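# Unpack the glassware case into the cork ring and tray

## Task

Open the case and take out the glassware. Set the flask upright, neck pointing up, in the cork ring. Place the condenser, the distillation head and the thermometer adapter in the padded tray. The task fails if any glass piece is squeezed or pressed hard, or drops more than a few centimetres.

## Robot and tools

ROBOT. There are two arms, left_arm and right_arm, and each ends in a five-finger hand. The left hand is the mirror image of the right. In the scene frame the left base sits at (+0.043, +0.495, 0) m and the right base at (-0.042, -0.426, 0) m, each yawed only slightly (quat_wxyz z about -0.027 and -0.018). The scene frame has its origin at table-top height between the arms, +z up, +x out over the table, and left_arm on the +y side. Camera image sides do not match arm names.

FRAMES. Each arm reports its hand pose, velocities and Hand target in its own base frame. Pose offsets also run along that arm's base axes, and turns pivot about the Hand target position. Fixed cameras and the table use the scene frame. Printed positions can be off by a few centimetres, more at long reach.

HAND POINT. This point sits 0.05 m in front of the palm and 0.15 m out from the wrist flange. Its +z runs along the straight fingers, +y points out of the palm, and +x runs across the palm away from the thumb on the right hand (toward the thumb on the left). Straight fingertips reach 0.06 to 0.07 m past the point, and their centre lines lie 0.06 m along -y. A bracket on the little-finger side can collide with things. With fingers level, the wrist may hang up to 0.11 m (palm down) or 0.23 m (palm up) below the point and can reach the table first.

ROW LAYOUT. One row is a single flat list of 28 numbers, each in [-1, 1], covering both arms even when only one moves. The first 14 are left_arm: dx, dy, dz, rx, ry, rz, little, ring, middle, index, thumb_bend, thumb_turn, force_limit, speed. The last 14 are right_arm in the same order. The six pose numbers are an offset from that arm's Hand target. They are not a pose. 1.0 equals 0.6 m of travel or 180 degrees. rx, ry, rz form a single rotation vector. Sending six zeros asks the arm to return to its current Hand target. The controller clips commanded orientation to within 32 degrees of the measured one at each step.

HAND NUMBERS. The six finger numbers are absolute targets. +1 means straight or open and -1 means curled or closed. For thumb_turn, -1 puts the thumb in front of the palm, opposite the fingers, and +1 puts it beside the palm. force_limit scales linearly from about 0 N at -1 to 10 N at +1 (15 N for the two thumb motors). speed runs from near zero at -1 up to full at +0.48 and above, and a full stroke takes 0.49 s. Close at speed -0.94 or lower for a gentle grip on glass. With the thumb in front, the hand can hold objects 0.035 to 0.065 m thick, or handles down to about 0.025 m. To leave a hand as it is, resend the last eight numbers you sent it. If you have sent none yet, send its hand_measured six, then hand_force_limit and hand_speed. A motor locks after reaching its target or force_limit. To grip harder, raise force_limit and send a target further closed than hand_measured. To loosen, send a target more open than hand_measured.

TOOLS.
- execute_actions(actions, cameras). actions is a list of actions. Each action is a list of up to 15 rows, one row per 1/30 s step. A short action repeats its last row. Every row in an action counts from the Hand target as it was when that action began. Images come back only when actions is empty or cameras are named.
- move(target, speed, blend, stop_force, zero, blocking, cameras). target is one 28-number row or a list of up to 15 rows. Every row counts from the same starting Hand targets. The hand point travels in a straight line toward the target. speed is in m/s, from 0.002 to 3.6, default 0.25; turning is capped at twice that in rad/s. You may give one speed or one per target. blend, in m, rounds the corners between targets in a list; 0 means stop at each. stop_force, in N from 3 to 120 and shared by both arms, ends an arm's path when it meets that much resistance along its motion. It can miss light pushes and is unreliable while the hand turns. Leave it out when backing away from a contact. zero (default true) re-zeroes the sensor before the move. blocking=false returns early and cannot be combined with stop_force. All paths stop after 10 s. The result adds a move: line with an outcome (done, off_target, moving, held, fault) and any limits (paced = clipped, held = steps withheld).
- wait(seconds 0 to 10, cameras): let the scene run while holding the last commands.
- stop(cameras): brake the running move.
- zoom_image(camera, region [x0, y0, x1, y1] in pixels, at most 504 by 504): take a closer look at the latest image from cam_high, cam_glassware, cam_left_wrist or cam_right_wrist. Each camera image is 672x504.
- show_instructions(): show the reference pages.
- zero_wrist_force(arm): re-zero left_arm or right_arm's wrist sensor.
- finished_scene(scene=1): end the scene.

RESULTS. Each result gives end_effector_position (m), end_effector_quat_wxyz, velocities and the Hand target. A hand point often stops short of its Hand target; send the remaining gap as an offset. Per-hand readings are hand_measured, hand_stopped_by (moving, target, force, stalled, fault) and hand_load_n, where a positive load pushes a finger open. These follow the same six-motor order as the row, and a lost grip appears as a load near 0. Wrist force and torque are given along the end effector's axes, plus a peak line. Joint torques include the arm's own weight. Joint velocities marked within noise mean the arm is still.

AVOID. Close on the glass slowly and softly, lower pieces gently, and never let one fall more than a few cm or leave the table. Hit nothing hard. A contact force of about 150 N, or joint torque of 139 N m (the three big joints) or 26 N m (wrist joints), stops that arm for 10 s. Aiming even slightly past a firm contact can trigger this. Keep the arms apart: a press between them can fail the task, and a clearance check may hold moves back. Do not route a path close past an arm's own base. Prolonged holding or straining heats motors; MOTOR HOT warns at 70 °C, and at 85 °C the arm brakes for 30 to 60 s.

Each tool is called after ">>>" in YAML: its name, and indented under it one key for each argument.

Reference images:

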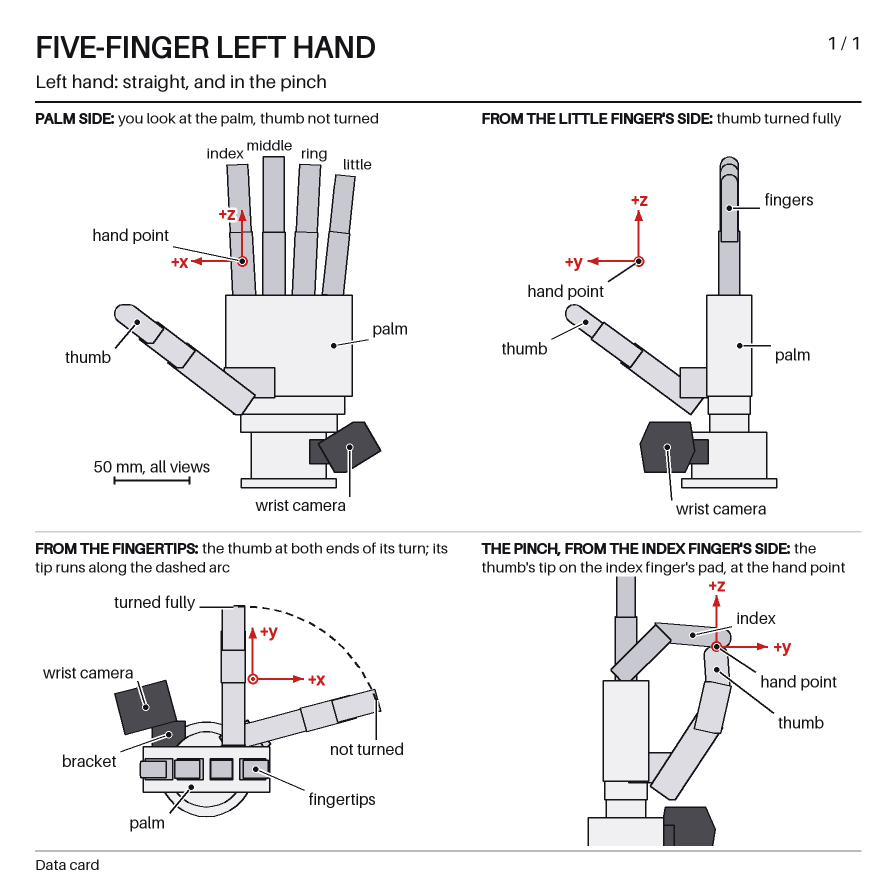

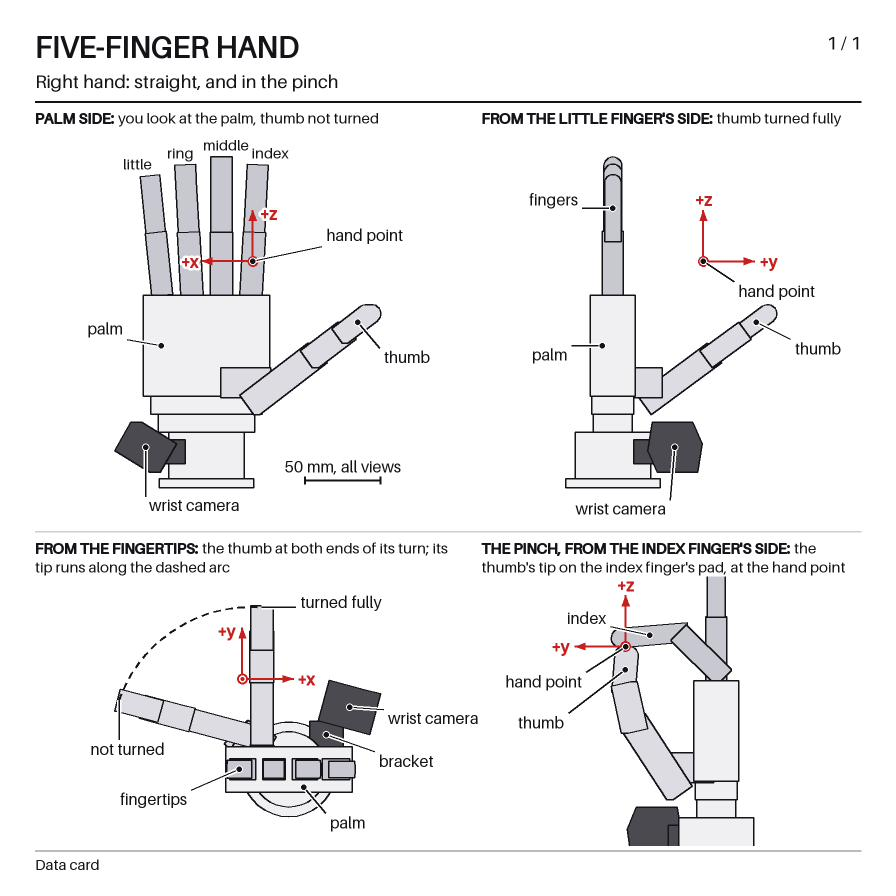

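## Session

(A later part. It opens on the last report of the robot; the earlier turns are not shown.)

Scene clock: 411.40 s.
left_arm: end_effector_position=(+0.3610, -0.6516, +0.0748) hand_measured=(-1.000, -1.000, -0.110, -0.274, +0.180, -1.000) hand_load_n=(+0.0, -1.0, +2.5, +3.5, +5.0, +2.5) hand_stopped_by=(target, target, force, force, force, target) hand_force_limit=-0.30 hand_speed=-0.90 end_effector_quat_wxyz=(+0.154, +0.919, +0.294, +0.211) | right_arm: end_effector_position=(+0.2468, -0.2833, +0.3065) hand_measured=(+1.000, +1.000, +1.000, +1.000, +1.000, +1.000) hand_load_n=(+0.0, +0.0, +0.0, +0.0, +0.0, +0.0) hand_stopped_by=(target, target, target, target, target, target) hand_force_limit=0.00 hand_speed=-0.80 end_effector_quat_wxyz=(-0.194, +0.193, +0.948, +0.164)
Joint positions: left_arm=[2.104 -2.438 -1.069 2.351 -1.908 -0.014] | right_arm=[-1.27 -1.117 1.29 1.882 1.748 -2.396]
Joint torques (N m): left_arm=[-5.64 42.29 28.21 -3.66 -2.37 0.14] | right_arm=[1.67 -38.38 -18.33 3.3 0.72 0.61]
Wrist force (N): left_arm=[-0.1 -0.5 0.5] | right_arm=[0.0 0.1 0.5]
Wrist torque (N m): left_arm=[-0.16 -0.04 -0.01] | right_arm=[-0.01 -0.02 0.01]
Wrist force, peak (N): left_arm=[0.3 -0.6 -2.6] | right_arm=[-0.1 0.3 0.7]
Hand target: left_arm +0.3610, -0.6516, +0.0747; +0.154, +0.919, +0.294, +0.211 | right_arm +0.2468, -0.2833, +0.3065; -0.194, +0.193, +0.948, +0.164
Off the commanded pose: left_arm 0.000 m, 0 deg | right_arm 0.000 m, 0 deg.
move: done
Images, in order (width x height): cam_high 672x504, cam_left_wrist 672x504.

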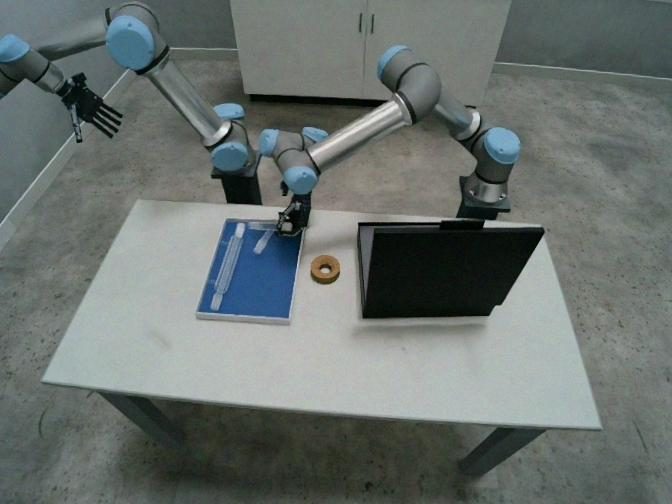

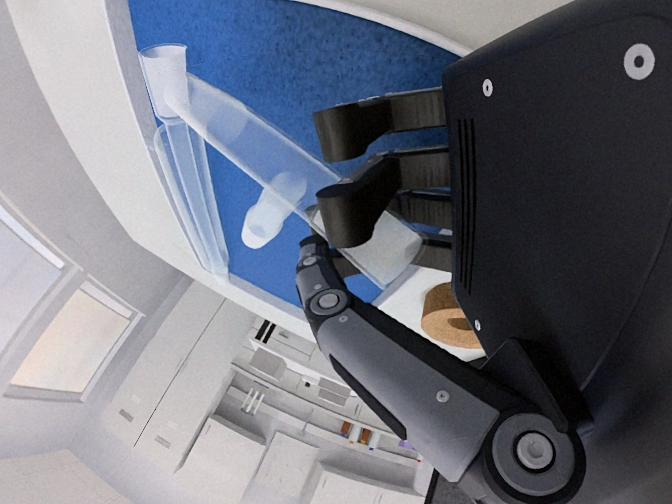

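>>> move:
  target:
    - [0,0.01,-0.055,0,0,0,-1,-1,-0.6,-0.7,-0.2,-1,-0.3,-0.9,0,0,0,0,0,0,1,1,1,1,1,1,0.0,-0.8]
  speed: 0.015
  stop_force: 3
  cameras: ["cam_high","cam_left_wrist"]

>>> zoom_image:
  camera: "cam_high"
  region: [190, 190, 350, 330]

>>> zoom_image:
  camera: "cam_left_wrist"
  region: [90, 20, 450, 300]

Scene clock: 413.87 s.
left_arm: end_effector_position=(+0.3610, -0.6491, +0.0607) hand_measured=(-1.000, -1.000, -0.110, -0.274, +0.180, -1.000) hand_load_n=(+0.0, -0.5, +2.5, +3.5, +5.0, +2.5) hand_stopped_by=(target, target, force, force, force, target) hand_force_limit=-0.30 hand_speed=-0.90 end_effector_quat_wxyz=(+0.154, +0.919, +0.294, +0.211) | right_arm: end_effector_position=(+0.2468, -0.2833, +0.3065) hand_measured=(+1.000, +1.000, +1.000, +1.000, +1.000, +1.000) hand_load_n=(+0.0, +0.0, +0.0, +0.0, +0.0, +0.0) hand_stopped_by=(target, target, target, target, target, target) hand_force_limit=0.00 hand_speed=-0.80 end_effector_quat_wxyz=(-0.194, +0.193, +0.948, +0.164)
Joint positions: left_arm=[2.106 -2.446 -1.093 2.383 -1.908 -0.012] | right_arm=[-1.27 -1.117 1.29 1.882 1.748 -2.396]
Joint torques (N m): left_arm=[-6.47 60.27 27.05 -2.76 -0.22 -1.71] | right_arm=[0.96 -38.61 -17.61 3.04 0.72 0.72]
Wrist force (N): left_arm=[0.3 1.2 -3.3] | right_arm=[0.1 0.2 0.3]
Wrist torque (N m): left_arm=[0.18 -0.29 -0.28] | right_arm=[0.01 -0.02 0.02]
Wrist force, peak (N): left_arm=[1.5 4.6 -7.6] | right_arm=[0.2 0.0 0.7]
Hand target: left_arm +0.3610, -0.6491, +0.0607; +0.154, +0.919, +0.294, +0.211 (not the last commanded pose) | right_arm +0.2468, -0.2833, +0.3065; -0.194, +0.193, +0.948, +0.164
Off the commanded pose: left_arm 0.019 m, 0 deg | right_arm 0.000 m, 0 deg.
move: contact (left_arm)
Images, in order (width x height): cam_high 672x504, cam_left_wrist 672x504.

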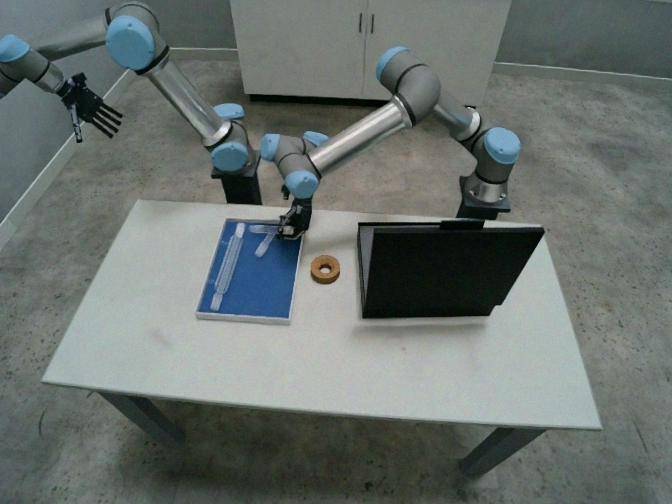

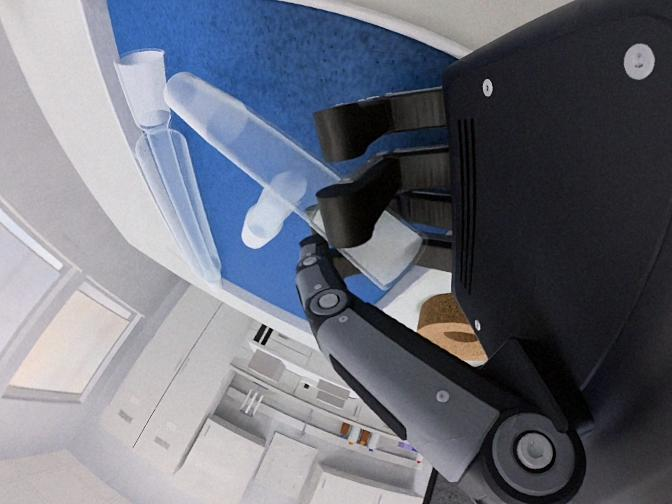

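Scaled by 3.150.

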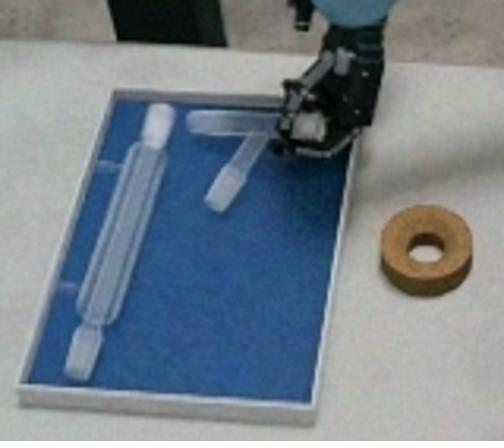

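Scaled by 1.400 from the camera's 672x504 image, which has a finer 960x720 frame.

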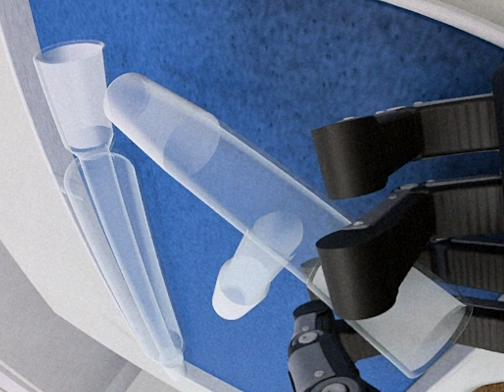

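>>> move:
  target:
    - [0,0.0,0.01,0,0,0,-1,-1,-0.6,-0.7,-0.2,-1,-0.3,-0.9,0,0,0,0,0,0,1,1,1,1,1,1,0.0,-0.8]
    - [0.025,0.006,0.01,0,0,0,-1,-1,-0.6,-0.7,-0.2,-1,-0.3,-0.9,0,0,0,0,0,0,1,1,1,1,1,1,0.0,-0.8]
  speed: 0.04

>>> move:
  target:
    - [0,0.0,-0.04,0,0,0,-1,-1,-0.6,-0.7,-0.2,-1,-0.3,-0.9,0,0,0,0,0,0,1,1,1,1,1,1,0.0,-0.8]
  speed: 0.015
  stop_force: 3
  cameras: ["cam_high","cam_left_wrist"]

>>> zoom_image:
  camera: "cam_high"
  region: [190, 190, 350, 330]

>>> zoom_image:
  camera: "cam_left_wrist"
  region: [90, 20, 450, 300]

Scene clock: 416.50 s.
left_arm: end_effector_position=(+0.3761, -0.6455, +0.0667) hand_measured=(-1.000, -1.000, -0.110, -0.274, +0.180, -1.000) hand_load_n=(+0.0, -0.5, +2.5, +3.5, +5.0, +3.0) hand_stopped_by=(target, target, force, force, force, target) hand_force_limit=-0.30 hand_speed=-0.90 end_effector_quat_wxyz=(+0.154, +0.919, +0.294, +0.211) | right_arm: end_effector_position=(+0.2468, -0.2833, +0.3065) hand_measured=(+1.000, +1.000, +1.000, +1.000, +1.000, +1.000) hand_load_n=(+0.0, +0.0, +0.0, +0.0, +0.0, +0.0) hand_stopped_by=(target, target, target, target, target, target) hand_force_limit=0.00 hand_speed=-0.80 end_effector_quat_wxyz=(-0.194, +0.193, +0.948, +0.164)
Joint positions: left_arm=[2.131 -2.442 -1.082 2.376 -1.898 0.012] | right_arm=[-1.27 -1.117 1.29 1.882 1.748 -2.396]
Joint torques (N m): left_arm=[-7.1 45.83 20.08 -0.39 -0.38 -1.71] | right_arm=[0.58 -38.62 -18.14 2.98 0.68 0.86]
Wrist force (N): left_arm=[0.0 -0.5 0.5] | right_arm=[-0.2 0.2 0.3]
Wrist torque (N m): left_arm=[-0.15 -0.05 -0.20] | right_arm=[0.02 0.03 0.01]
Wrist force, peak (N): left_arm=[0.3 1.2 -3.4] | right_arm=[-0.3 0.3 0.6]
Hand target: left_arm +0.3760, -0.6455, +0.0667; +0.154, +0.919, +0.294, +0.211 | right_arm +0.2468, -0.2833, +0.3065; -0.194, +0.193, +0.948, +0.164
Off the commanded pose: left_arm 0.000 m, 0 deg | right_arm 0.000 m, 0 deg.
move: done

Scene clock: 418.57 s.
left_arm: end_effector_position=(+0.3760, -0.6455, +0.0520) hand_measured=(-1.000, -1.000, -0.110, -0.274, +0.180, -1.000) hand_load_n=(+0.0, -0.5, +2.0, +3.0, +5.5, +2.5) hand_stopped_by=(target, target, force, force, force, target) hand_force_limit=-0.30 hand_speed=-0.90 end_effector_quat_wxyz=(+0.154, +0.919, +0.294, +0.211) | right_arm: end_effector_position=(+0.2468, -0.2833, +0.3065) hand_measured=(+1.000, +1.000, +1.000, +1.000, +1.000, +1.000) hand_load_n=(+0.0, +0.0, +0.0, +0.0, +0.0, +0.0) hand_stopped_by=(target, target, target, target, target, target) hand_force_limit=0.00 hand_speed=-0.80 end_effector_quat_wxyz=(-0.194, +0.193, +0.948, +0.164)
Joint positions: left_arm=[2.131 -2.457 -1.094 2.402 -1.898 0.012] | right_arm=[-1.27 -1.117 1.29 1.882 1.748 -2.396]
Joint torques (N m): left_arm=[-4.2 61.62 26.54 -3.52 0.42 -2.44] | right_arm=[1.14 -39.27 -17.18 3.35 0.75 0.62]
Wrist force (N): left_arm=[0.4 1.5 -2.1] | right_arm=[0.0 0.2 0.2]
Wrist torque (N m): left_arm=[0.03 -0.03 -0.18] | right_arm=[0.01 0.00 0.01]
Wrist force, peak (N): left_arm=[2.2 4.8 -8.1] | right_arm=[-0.1 0.4 0.7]
Hand target: left_arm +0.3760, -0.6455, +0.0520; +0.154, +0.919, +0.294, +0.211 (not the last commanded pose) | right_arm +0.2468, -0.2833, +0.3065; -0.194, +0.193, +0.948, +0.164
Off the commanded pose: left_arm 0.009 m, 0 deg | right_arm 0.000 m, 0 deg.
move: contact (left_arm)
Images, in order (width x height): cam_high 672x504, cam_left_wrist 672x504.

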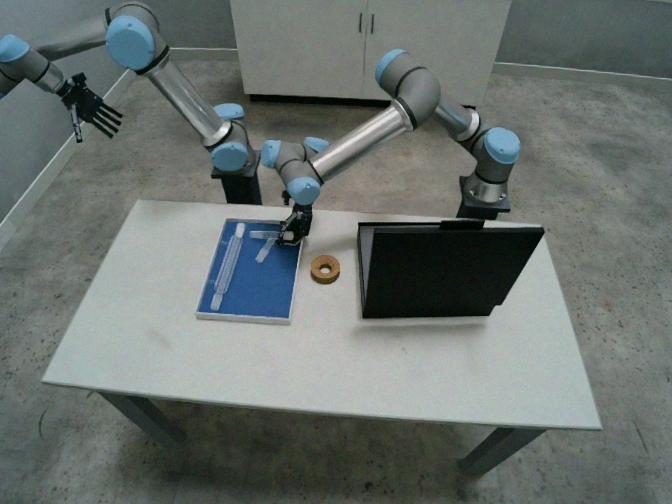

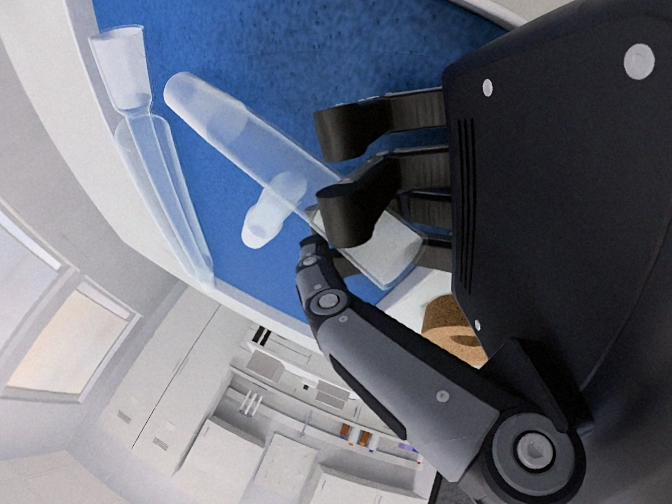

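Scaled by 3.150.

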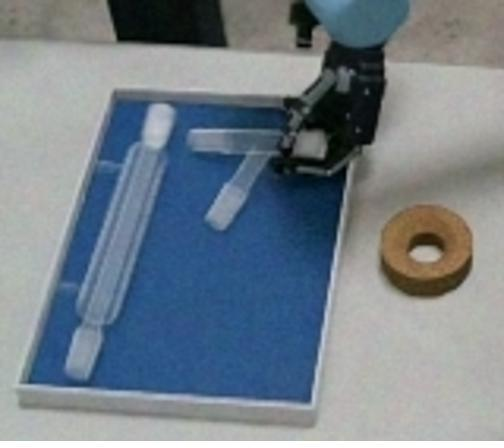

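Scaled by 1.400 from the camera's 672x504 image, which has a finer 960x720 frame.

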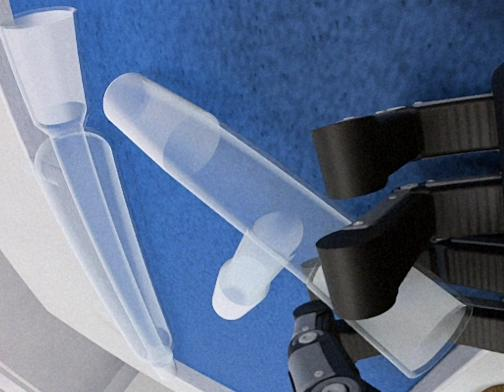

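>>> move:
  target:
    - [0,0,0,0,0,0,-1,-1,-0.6,-0.7,0.35,-1,-0.3,-0.92,0,0,0,0,0,0,1,1,1,1,1,1,0.0,-0.8]
  speed: 0.015
  cameras: ["cam_left_wrist"]

>>> zoom_image:
  camera: "cam_left_wrist"
  region: [90, 20, 450, 300]

Scene clock: 422.50 s.
left_arm: end_effector_position=(+0.3760, -0.6455, +0.0520) hand_measured=(-1.000, -1.000, -0.110, -0.274, +0.350, -1.000) hand_load_n=(+0.0, +0.0, +0.5, +0.0, +0.0, +0.0) hand_stopped_by=(target, target, force, force, target, target) hand_force_limit=-0.30 hand_speed=-0.92 end_effector_quat_wxyz=(+0.154, +0.919, +0.294, +0.211) | right_arm: end_effector_position=(+0.2468, -0.2833, +0.3065) hand_measured=(+1.000, +1.000, +1.000, +1.000, +1.000, +1.000) hand_load_n=(+0.0, +0.0, +0.0, +0.0, +0.0, +0.0) hand_stopped_by=(target, target, target, target, target, target) hand_force_limit=0.00 hand_speed=-0.80 end_effector_quat_wxyz=(-0.194, +0.193, +0.948, +0.164)
Joint positions: left_arm=[2.131 -2.457 -1.094 2.402 -1.898 0.012] | right_arm=[-1.27 -1.117 1.29 1.882 1.748 -2.396]
Joint torques (N m): left_arm=[-0.35 60.78 26 -1.76 1.82 -2.35] | right_arm=[1.42 -39.56 -17.9 3.36 0.87 0.87]
Wrist force (N): left_arm=[0.9 1.5 -2.3] | right_arm=[-0.3 0.1 0.2]
Wrist torque (N m): left_arm=[0.04 -0.11 -0.17] | right_arm=[0.01 0.04 0.00]
Wrist force, peak (N): left_arm=[0.8 1.9 -2.2] | right_arm=[0.2 0.4 0.6]
Hand target: left_arm +0.3760, -0.6455, +0.0520; +0.154, +0.919, +0.294, +0.211 | right_arm +0.2468, -0.2833, +0.3065; -0.194, +0.193, +0.948, +0.164
Off the commanded pose: left_arm 0.000 m, 0 deg | right_arm 0.000 m, 0 deg.
move: done
Images, in order (width x height): cam_left_wrist 672x504.

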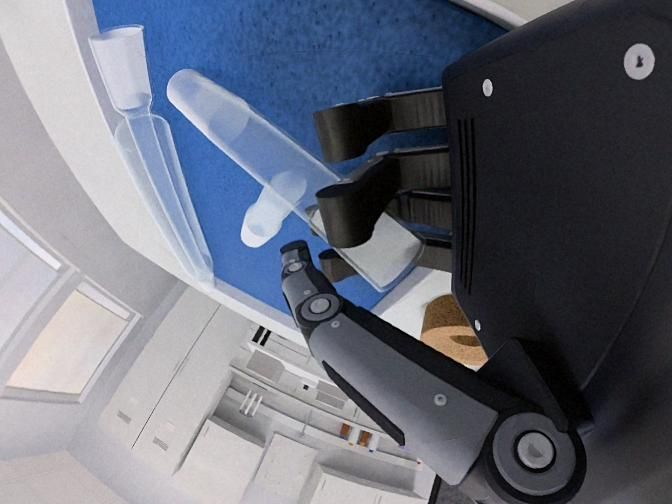

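Scaled by 1.400 from the camera's 672x504 image, which has a finer 960x720 frame.

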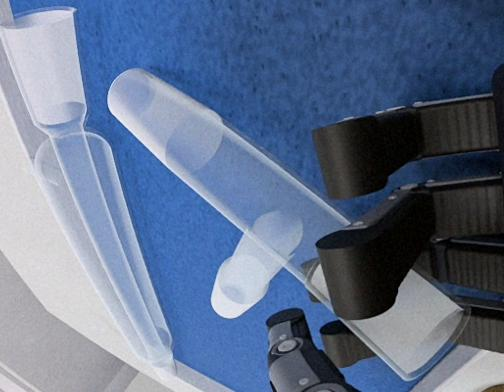

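>>> move:
  target:
    - [0,0,0.002,0,0,0,-1,-1,-0.6,-0.7,0.7,-1,-0.3,-0.8,0,0,0,0,0,0,1,1,1,1,1,1,0.0,-0.8]
    - [0.008,0,0.007,0,0.139,0,-1,-1,-0.6,-0.7,0.7,-1,-0.3,-0.8,0,0,0,0,0,0,1,1,1,1,1,1,0.0,-0.8]
  speed: 0.08
  cameras: ["cam_high","cam_left_wrist"]

>>> zoom_image:
  camera: "cam_left_wrist"
  region: [90, 20, 450, 300]

>>> zoom_image:
  camera: "cam_high"
  region: [190, 190, 350, 330]

Scene clock: 432.47 s.
left_arm: end_effector_position=(+0.3808, -0.6455, +0.0561) hand_measured=(-1.000, -1.000, -0.110, -0.274, +0.700, -1.000) hand_load_n=(+0.0, +0.0, +0.5, +0.0, -0.5, -0.5) hand_stopped_by=(target, target, force, force, target, target) hand_force_limit=-0.30 hand_speed=-0.80 end_effector_quat_wxyz=(+0.086, +0.943, +0.320, +0.007) | right_arm: end_effector_position=(+0.2468, -0.2833, +0.3065) hand_measured=(+1.000, +1.000, +1.000, +1.000, +1.000, +1.000) hand_load_n=(+0.0, +0.0, +0.0, -0.5, +0.0, +0.5) hand_stopped_by=(target, target, target, target, target, target) hand_force_limit=0.00 hand_speed=-0.80 end_effector_quat_wxyz=(-0.194, +0.193, +0.948, +0.164)
Joint positions: left_arm=[2.26 -2.556 -0.809 1.961 -1.523 0.03] | right_arm=[-1.27 -1.117 1.29 1.882 1.748 -2.396]
Joint torques (N m): left_arm=[-7.75 66.85 6.78 0.17 -2.27 -1.31] | right_arm=[1.4 -39.22 -17.57 3.34 0.67 0.71]
Wrist force (N): left_arm=[-0.6 -0.6 0.6] | right_arm=[-0.2 0.3 0.5]
Wrist torque (N m): left_arm=[-0.17 0.02 -0.23] | right_arm=[0.02 0.02 0.01]
Wrist force, peak (N): left_arm=[0.6 1.6 -2.4] | right_arm=[0.0 0.3 0.7]
Hand target: left_arm +0.3808, -0.6455, +0.0562; +0.086, +0.943, +0.320, +0.007 | right_arm +0.2468, -0.2833, +0.3065; -0.194, +0.193, +0.948, +0.164
Off the commanded pose: left_arm 0.000 m, 0 deg | right_arm 0.000 m, 0 deg.
move: done
Images, in order (width x height): cam_high 672x504, cam_left_wrist 672x504.

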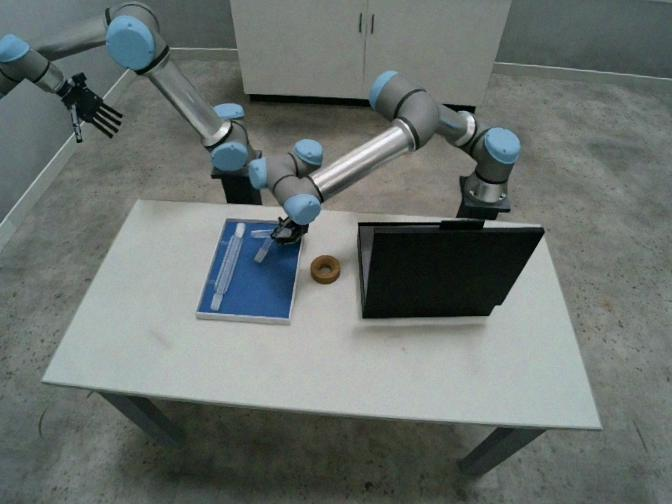

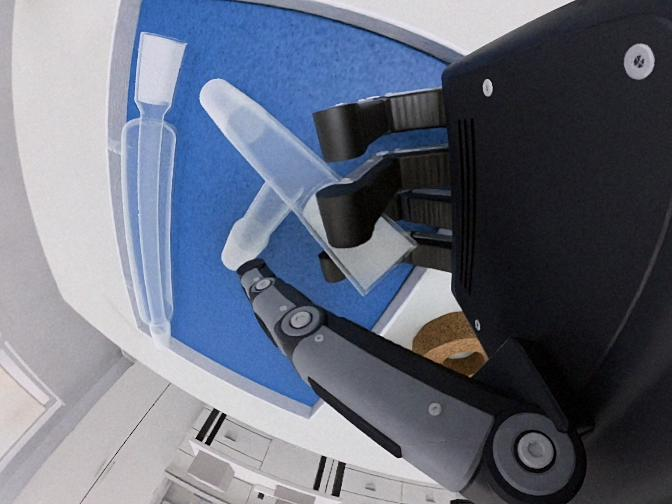

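Scaled by 1.400 from the camera's 672x504 image, which has a finer 960x720 frame.

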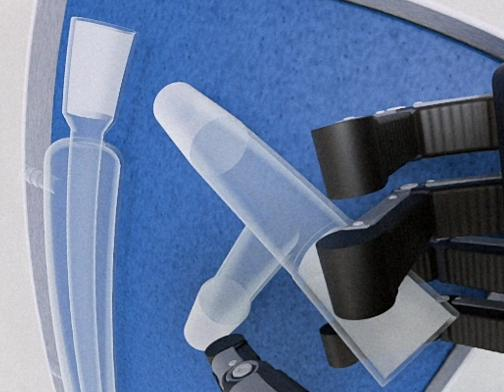

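Scaled by 3.150.

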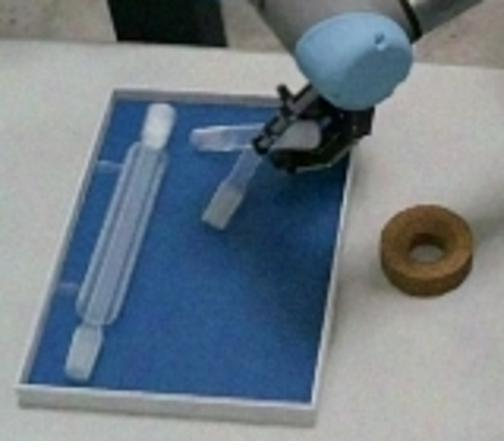

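>>> move:
  target:
    - [0,0.0,-0.04,0,0,0,-1,-1,-0.6,-0.7,0.7,-1,-0.3,-0.8,0,0,0,0,0,0,1,1,1,1,1,1,0.0,-0.8]
  speed: 0.015
  stop_force: 3
  cameras: ["cam_high","cam_left_wrist"]

>>> zoom_image:
  camera: "cam_left_wrist"
  region: [90, 20, 450, 300]

>>> zoom_image:
  camera: "cam_high"
  region: [190, 190, 350, 330]

Scene clock: 435.20 s.
left_arm: end_effector_position=(+0.3808, -0.6455, +0.0391) hand_measured=(-1.000, -1.000, -0.110, -0.274, +0.700, -1.000) hand_load_n=(+0.0, +0.0, +0.5, +0.0, +0.0, +0.0) hand_stopped_by=(target, target, force, force, target, target) hand_force_limit=-0.30 hand_speed=-0.80 end_effector_quat_wxyz=(+0.086, +0.943, +0.320, +0.007) | right_arm: end_effector_position=(+0.2468, -0.2833, +0.3065) hand_measured=(+1.000, +1.000, +1.000, +1.000, +1.000, +1.000) hand_load_n=(-0.5, +0.0, +0.0, +0.0, +0.5, +0.0) hand_stopped_by=(target, target, target, target, target, target) hand_force_limit=0.00 hand_speed=-0.80 end_effector_quat_wxyz=(-0.194, +0.193, +0.948, +0.164)
Joint positions: left_arm=[2.26 -2.569 -0.828 1.994 -1.523 0.03] | right_arm=[-1.27 -1.117 1.29 1.882 1.748 -2.396]
Joint torques (N m): left_arm=[-4.79 66.22 28.63 -4.14 -1.72 -1.95] | right_arm=[0.33 -39.19 -18.69 3.3 0.76 0.54]
Wrist force (N): left_arm=[-0.6 0.1 0.2] | right_arm=[-0.2 0.3 0.2]
Wrist torque (N m): left_arm=[-0.15 -0.02 -0.22] | right_arm=[0.03 0.02 0.01]
Wrist force, peak (N): left_arm=[-1.4 2.2 -4.2] | right_arm=[-0.1 0.4 0.6]
Hand target: left_arm +0.3808, -0.6455, +0.0391; +0.086, +0.943, +0.320, +0.007 (not the last commanded pose) | right_arm +0.2468, -0.2833, +0.3065; -0.194, +0.193, +0.948, +0.164
Off the commanded pose: left_arm 0.007 m, 0 deg | right_arm 0.000 m, 0 deg.
move: contact (left_arm)
Images, in order (width x height): cam_high 672x504, cam_left_wrist 672x504.

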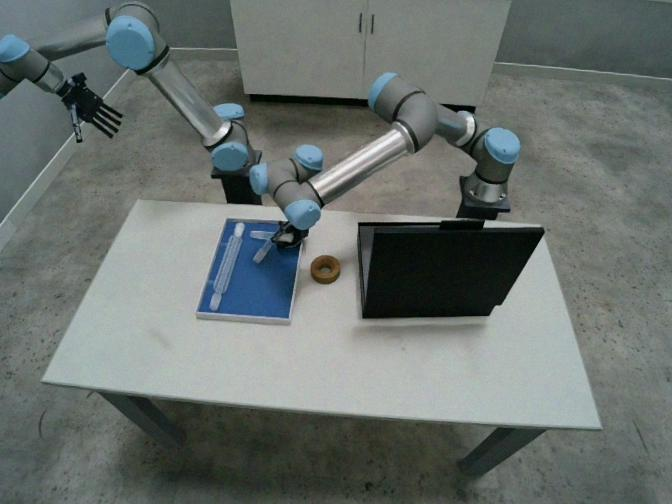

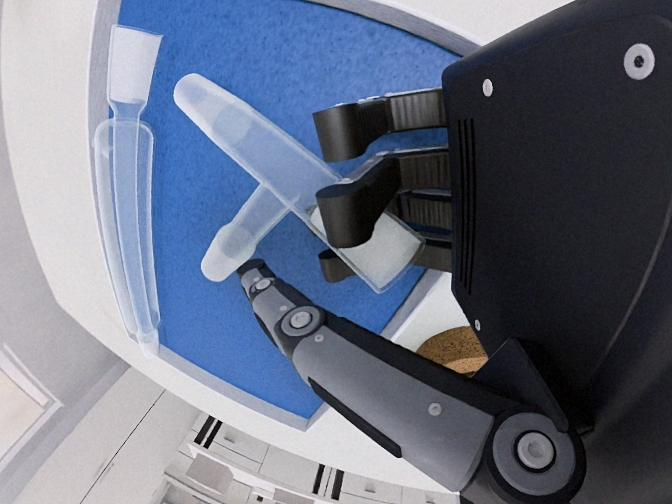

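Scaled by 1.400 from the camera's 672x504 image, which has a finer 960x720 frame.

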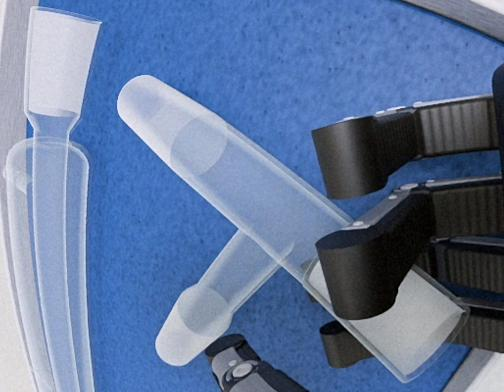

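Scaled by 3.150.

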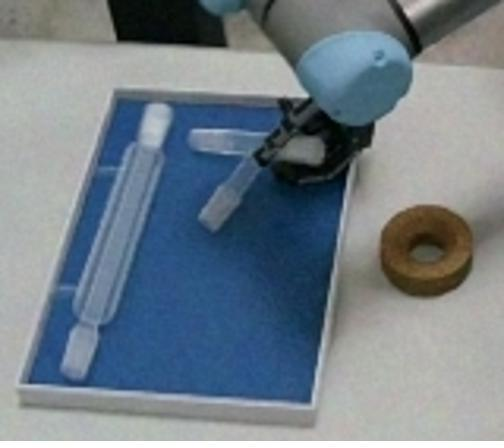

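>>> move:
  target:
    - [0,0.0,0.005,0,0,0,-1,-1,-0.6,-0.7,0.7,-1,-0.3,-0.8,0,0,0,0,0,0,1,1,1,1,1,1,0.0,-0.8]
  speed: 0.015

>>> move:
  target:
    - [0,0.0,0.095,0,0,0,-1,-1,0.9,0.9,0.7,-1,-0.3,-0.9,0,0,0,0,0,0,1,1,1,1,1,1,0.0,-0.8]
  speed: 0.0155
  cameras: ["cam_high","cam_left_wrist"]

>>> zoom_image:
  camera: "cam_left_wrist"
  region: [90, 20, 450, 300]

>>> zoom_image:
  camera: "cam_high"
  region: [190, 190, 350, 330]

Scene clock: 436.37 s.
left_arm: end_effector_position=(+0.3808, -0.6455, +0.0422) hand_measured=(-1.000, -1.000, -0.110, -0.274, +0.700, -1.000) hand_load_n=(+0.0, +0.0, +0.5, +0.0, +0.0, +0.0) hand_stopped_by=(target, target, force, force, target, target) hand_force_limit=-0.30 hand_speed=-0.80 end_effector_quat_wxyz=(+0.086, +0.943, +0.320, +0.007) | right_arm: end_effector_position=(+0.2468, -0.2833, +0.3065) hand_measured=(+1.000, +1.000, +1.000, +1.000, +1.000, +1.000) hand_load_n=(-0.5, +0.0, +0.0, +0.0, +0.0, +0.0) hand_stopped_by=(target, target, target, target, target, target) hand_force_limit=0.00 hand_speed=-0.80 end_effector_quat_wxyz=(-0.194, +0.193, +0.948, +0.164)
Joint positions: left_arm=[2.26 -2.567 -0.825 1.988 -1.523 0.03] | right_arm=[-1.27 -1.117 1.29 1.882 1.748 -2.396]
Joint torques (N m): left_arm=[-3.36 63.57 26.42 -3.27 -1.63 -2.03] | right_arm=[1.32 -39.14 -18.35 3.37 0.85 0.79]
Wrist force (N): left_arm=[-0.5 -0.5 0.3] | right_arm=[0.1 0.4 0.3]
Wrist torque (N m): left_arm=[-0.15 -0.02 -0.22] | right_arm=[0.04 -0.01 0.02]
Wrist force, peak (N): left_arm=[-0.5 -0.6 0.7] | right_arm=[-0.1 0.3 0.6]
Hand target: left_arm +0.3808, -0.6455, +0.0421; +0.086, +0.943, +0.320, +0.007 | right_arm +0.2468, -0.2833, +0.3065; -0.194, +0.193, +0.948, +0.164
Off the commanded pose: left_arm 0.000 m, 0 deg | right_arm 0.000 m, 0 deg.
move: done

Scene clock: 440.83 s.
left_arm: end_effector_position=(+0.3808, -0.6455, +0.0992) hand_measured=(-1.000, -1.000, +0.900, +0.900, +0.700, -1.000) hand_load_n=(+0.0, +0.0, +0.0, +0.0, +0.0, +0.0) hand_stopped_by=(target, target, target, target, target, target) hand_force_limit=-0.30 hand_speed=-0.90 end_effector_quat_wxyz=(+0.086, +0.943, +0.320, +0.007) | right_arm: end_effector_position=(+0.2468, -0.2833, +0.3065) hand_measured=(+1.000, +1.000, +1.000, +1.000, +1.000, +1.000) hand_load_n=(+0.0, +0.0, +0.0, +0.0, +0.0, +0.0) hand_stopped_by=(target, target, target, target, target, target) hand_force_limit=0.00 hand_speed=-0.80 end_effector_quat_wxyz=(-0.194, +0.193, +0.948, +0.164)
Joint positions: left_arm=[2.26 -2.53 -0.747 1.873 -1.523 0.03] | right_arm=[-1.27 -1.117 1.29 1.882 1.748 -2.396]
Joint torques (N m): left_arm=[4.04 52.48 10.19 0.13 -0.86 -1.25] | right_arm=[2.25 -38.25 -19.07 3.04 0.73 0.7]
Wrist force (N): left_arm=[-0.2 -0.3 0.0] | right_arm=[-0.2 0.3 0.3]
Wrist torque (N m): left_arm=[-0.11 -0.07 -0.21] | right_arm=[0.04 0.02 0.00]
Wrist force, peak (N): left_arm=[-0.7 -0.5 0.8] | right_arm=[-0.2 0.3 0.7]
Hand target: left_arm +0.3808, -0.6455, +0.0991; +0.086, +0.943, +0.320, +0.007 | right_arm +0.2468, -0.2833, +0.3065; -0.194, +0.193, +0.948, +0.164
Off the commanded pose: left_arm 0.000 m, 0 deg | right_arm 0.000 m, 0 deg.
move: done
Images, in order (width x height): cam_high 672x504, cam_left_wrist 672x504.

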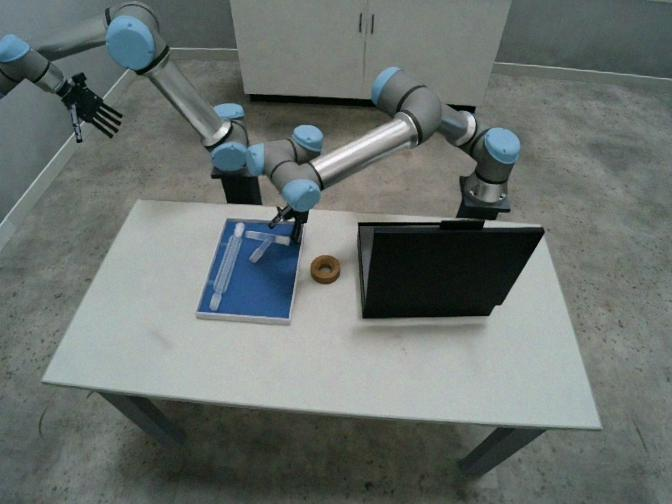

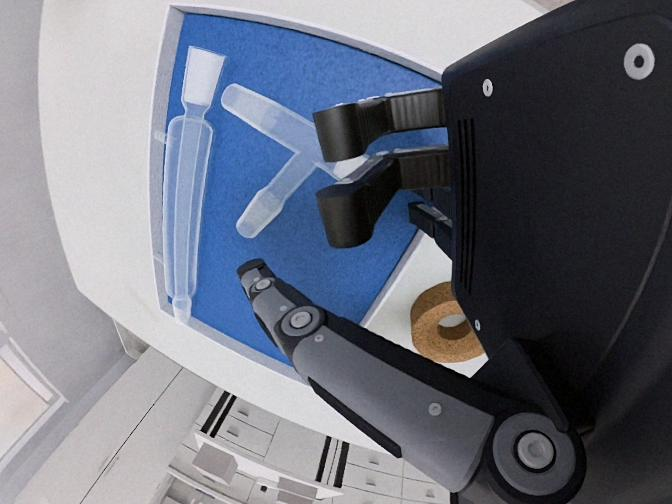

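Scaled by 1.400 from the camera's 672x504 image, which has a finer 960x720 frame.

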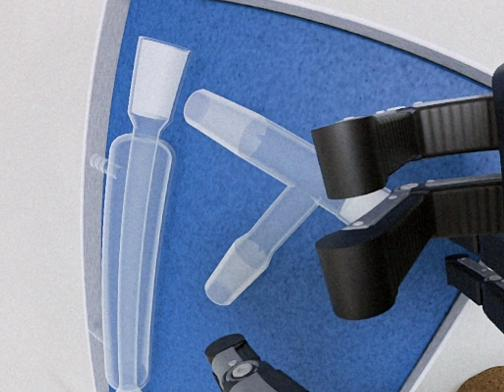

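Scaled by 3.150.

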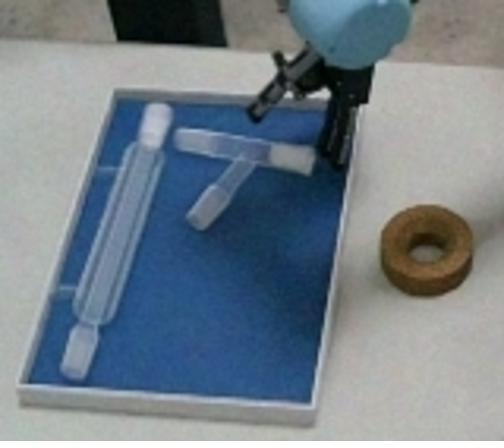

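>>> move:
  target:
    - [0,0.02,0.05,0,0,0,-1,-1,0.9,0.9,0.7,-1,-0.3,-0.9,0,0,0,0,0,0,1,1,1,1,1,1,0.0,-0.8]
    - [0,0.1,0.37,0,0,0,-1,-1,0.9,0.9,0.7,-1,-0.3,-0.9,0,0,0,0,0,0,1,1,1,1,1,1,0.0,-0.8]
  speed: 0.15
  blend: 0.01
  cameras: ["cam_high","cam_glassware"]

Scene clock: 444.33 s.
left_arm: end_effector_position=(+0.3808, -0.5855, +0.3210) hand_measured=(-1.000, -1.000, +0.900, +0.900, +0.700, -1.000) hand_load_n=(+0.0, +0.0, +0.0, +0.0, +0.0, +0.0) hand_stopped_by=(target, target, target, target, target, target) hand_force_limit=-0.30 hand_speed=-0.90 end_effector_quat_wxyz=(+0.086, +0.943, +0.320, +0.007) | right_arm: end_effector_position=(+0.2468, -0.2833, +0.3065) hand_measured=(+1.000, +1.000, +1.000, +1.000, +1.000, +1.000) hand_load_n=(+0.0, +0.0, +0.0, +0.0, +0.0, +0.0) hand_stopped_by=(target, target, target, target, target, target) hand_force_limit=0.00 hand_speed=-0.80 end_effector_quat_wxyz=(-0.194, +0.193, +0.948, +0.164)
Joint positions: left_arm=[2.324 -2.39 -0.436 1.418 -1.512 0.094] | right_arm=[-1.27 -1.117 1.29 1.882 1.748 -2.396]
Joint torques (N m): left_arm=[-7.06 61.83 14.61 -0.98 -1.37 -2.46] | right_arm=[1.61 -39.39 -17.7 3.32 0.73 0.71]
Wrist force (N): left_arm=[-0.6 -0.3 0.3] | right_arm=[-0.1 0.2 0.4]
Wrist torque (N m): left_arm=[-0.15 0.01 -0.21] | right_arm=[0.00 0.00 0.02]
Wrist force, peak (N): left_arm=[-0.7 0.0 1.6] | right_arm=[-0.1 0.1 0.7]
Hand target: left_arm +0.3808, -0.5855, +0.3211; +0.086, +0.943, +0.320, +0.007 | right_arm +0.2468, -0.2833, +0.3065; -0.194, +0.193, +0.948, +0.164
Off the commanded pose: left_arm 0.000 m, 0 deg | right_arm 0.000 m, 0 deg.
move: done
Images, in order (width x height): cam_high 672x504, cam_glassware 672x504.

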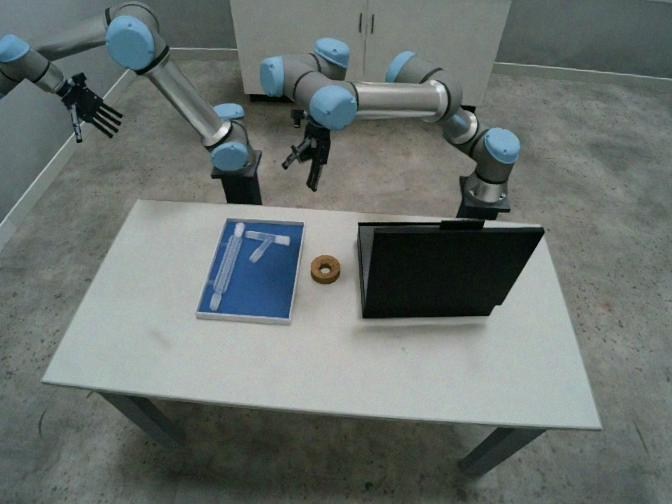

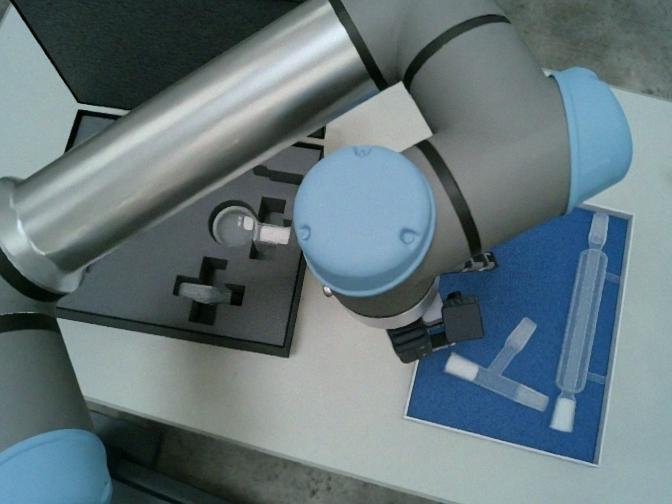

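>>> zoom_image:
  camera: "cam_glassware"
  region: [150, 170, 330, 360]

Scaled by 2.653.

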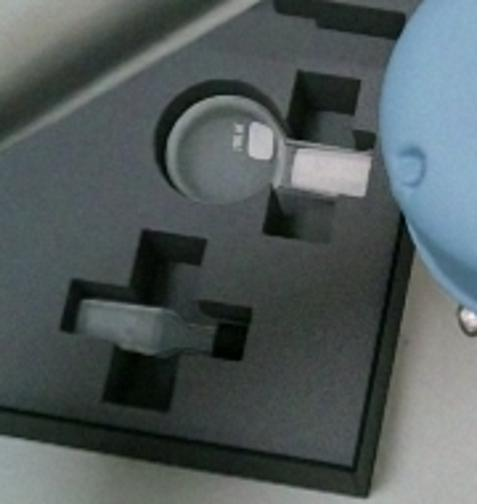

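>>> move:
  target:
    - [-0.018,0.1092,0.015,0.1195,-0.0174,-0.1907,-1,-1,-1,0.25,0.7,-0.8,-0.3,-0.5,0,0,0,0,0,0,1,1,1,1,1,1,0.0,-0.8]
    - [-0.0347,0.2092,0.015,0.2389,-0.0347,-0.3815,-1,-1,-1,0.25,0.7,-0.8,-0.3,-0.5,0,0,0,0,0,0,1,1,1,1,1,1,0.0,-0.8]
    - [-0.068,0.3092,0,0.3584,-0.0521,-0.5722,-1,-1,-1,0.25,0.7,-0.8,-0.3,-0.5,0,0,0,0,0,0,1,1,1,1,1,1,0.0,-0.8]
  speed: 0.3
  blend: 0.02
  cameras: ["cam_high","cam_glassware","cam_left_wrist"]

Scene clock: 456.80 s.
left_arm: end_effector_position=(+0.3399, -0.3999, +0.3212) hand_measured=(-1.000, -1.000, -1.000, +0.250, +0.700, -0.800) hand_load_n=(+0.0, +0.0, +0.5, +0.0, +0.0, +0.0) hand_stopped_by=(target, target, target, target, target, target) hand_force_limit=-0.30 hand_speed=-0.50 end_effector_quat_wxyz=(-0.368, +0.734, -0.550, +0.151) | right_arm: end_effector_position=(+0.2468, -0.2833, +0.3065) hand_measured=(+1.000, +1.000, +1.000, +1.000, +1.000, +1.000) hand_load_n=(+0.0, +0.0, +0.0, +0.0, +0.0, +0.0) hand_stopped_by=(target, target, target, target, target, target) hand_force_limit=0.00 hand_speed=-0.80 end_effector_quat_wxyz=(-0.194, +0.193, +0.948, +0.164)
Joint positions: left_arm=[2.276 -2.044 -1.054 1.703 -2.374 2.065] | right_arm=[-1.27 -1.117 1.29 1.882 1.748 -2.396]
Joint torques (N m): left_arm=[6.91 30.54 26.51 -2.77 0.78 1.3] | right_arm=[0.11 -38.84 -18.83 3.35 0.62 0.64]
Wrist force (N): left_arm=[-0.3 -0.5 0.0] | right_arm=[0.0 0.1 0.6]
Wrist torque (N m): left_arm=[0.02 -0.05 0.14] | right_arm=[-0.02 -0.01 0.01]
Wrist force, peak (N): left_arm=[-1.1 -0.2 0.3] | right_arm=[-0.2 0.4 0.6]
Hand target: left_arm +0.3400, -0.3999, +0.3211; -0.368, +0.734, -0.550, +0.151 | right_arm +0.2468, -0.2833, +0.3065; -0.194, +0.193, +0.948, +0.164
Off the commanded pose: left_arm 0.000 m, 0 deg | right_arm 0.000 m, 0 deg.
move: done
Images, in order (width x height): cam_high 672x504, cam_glassware 672x504, cam_left_wrist 672x504.

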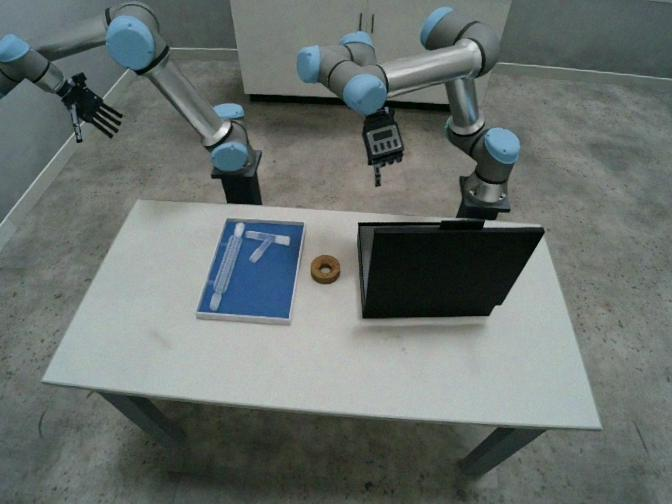

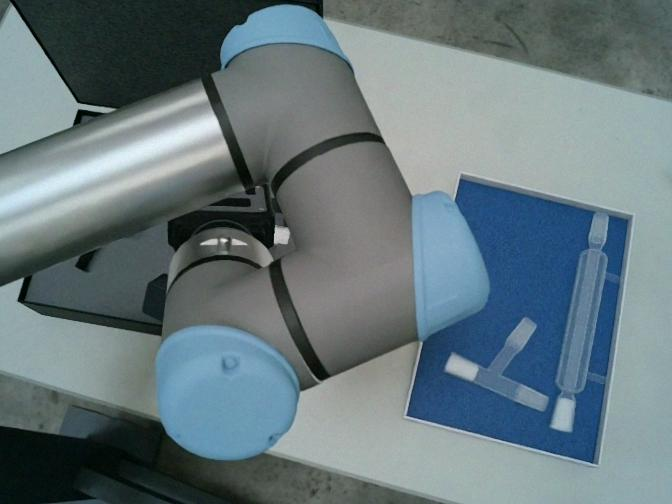

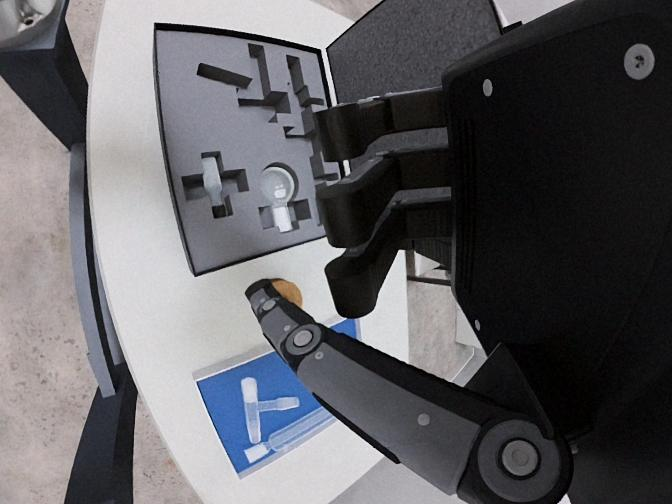

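>>> zoom_image:
  camera: "cam_left_wrist"
  region: [140, 10, 360, 290]

Scaled by 1.800 from the camera's 672x504 image, which has a finer 960x720 frame.

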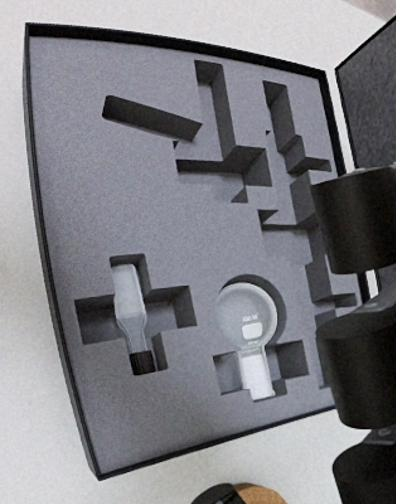

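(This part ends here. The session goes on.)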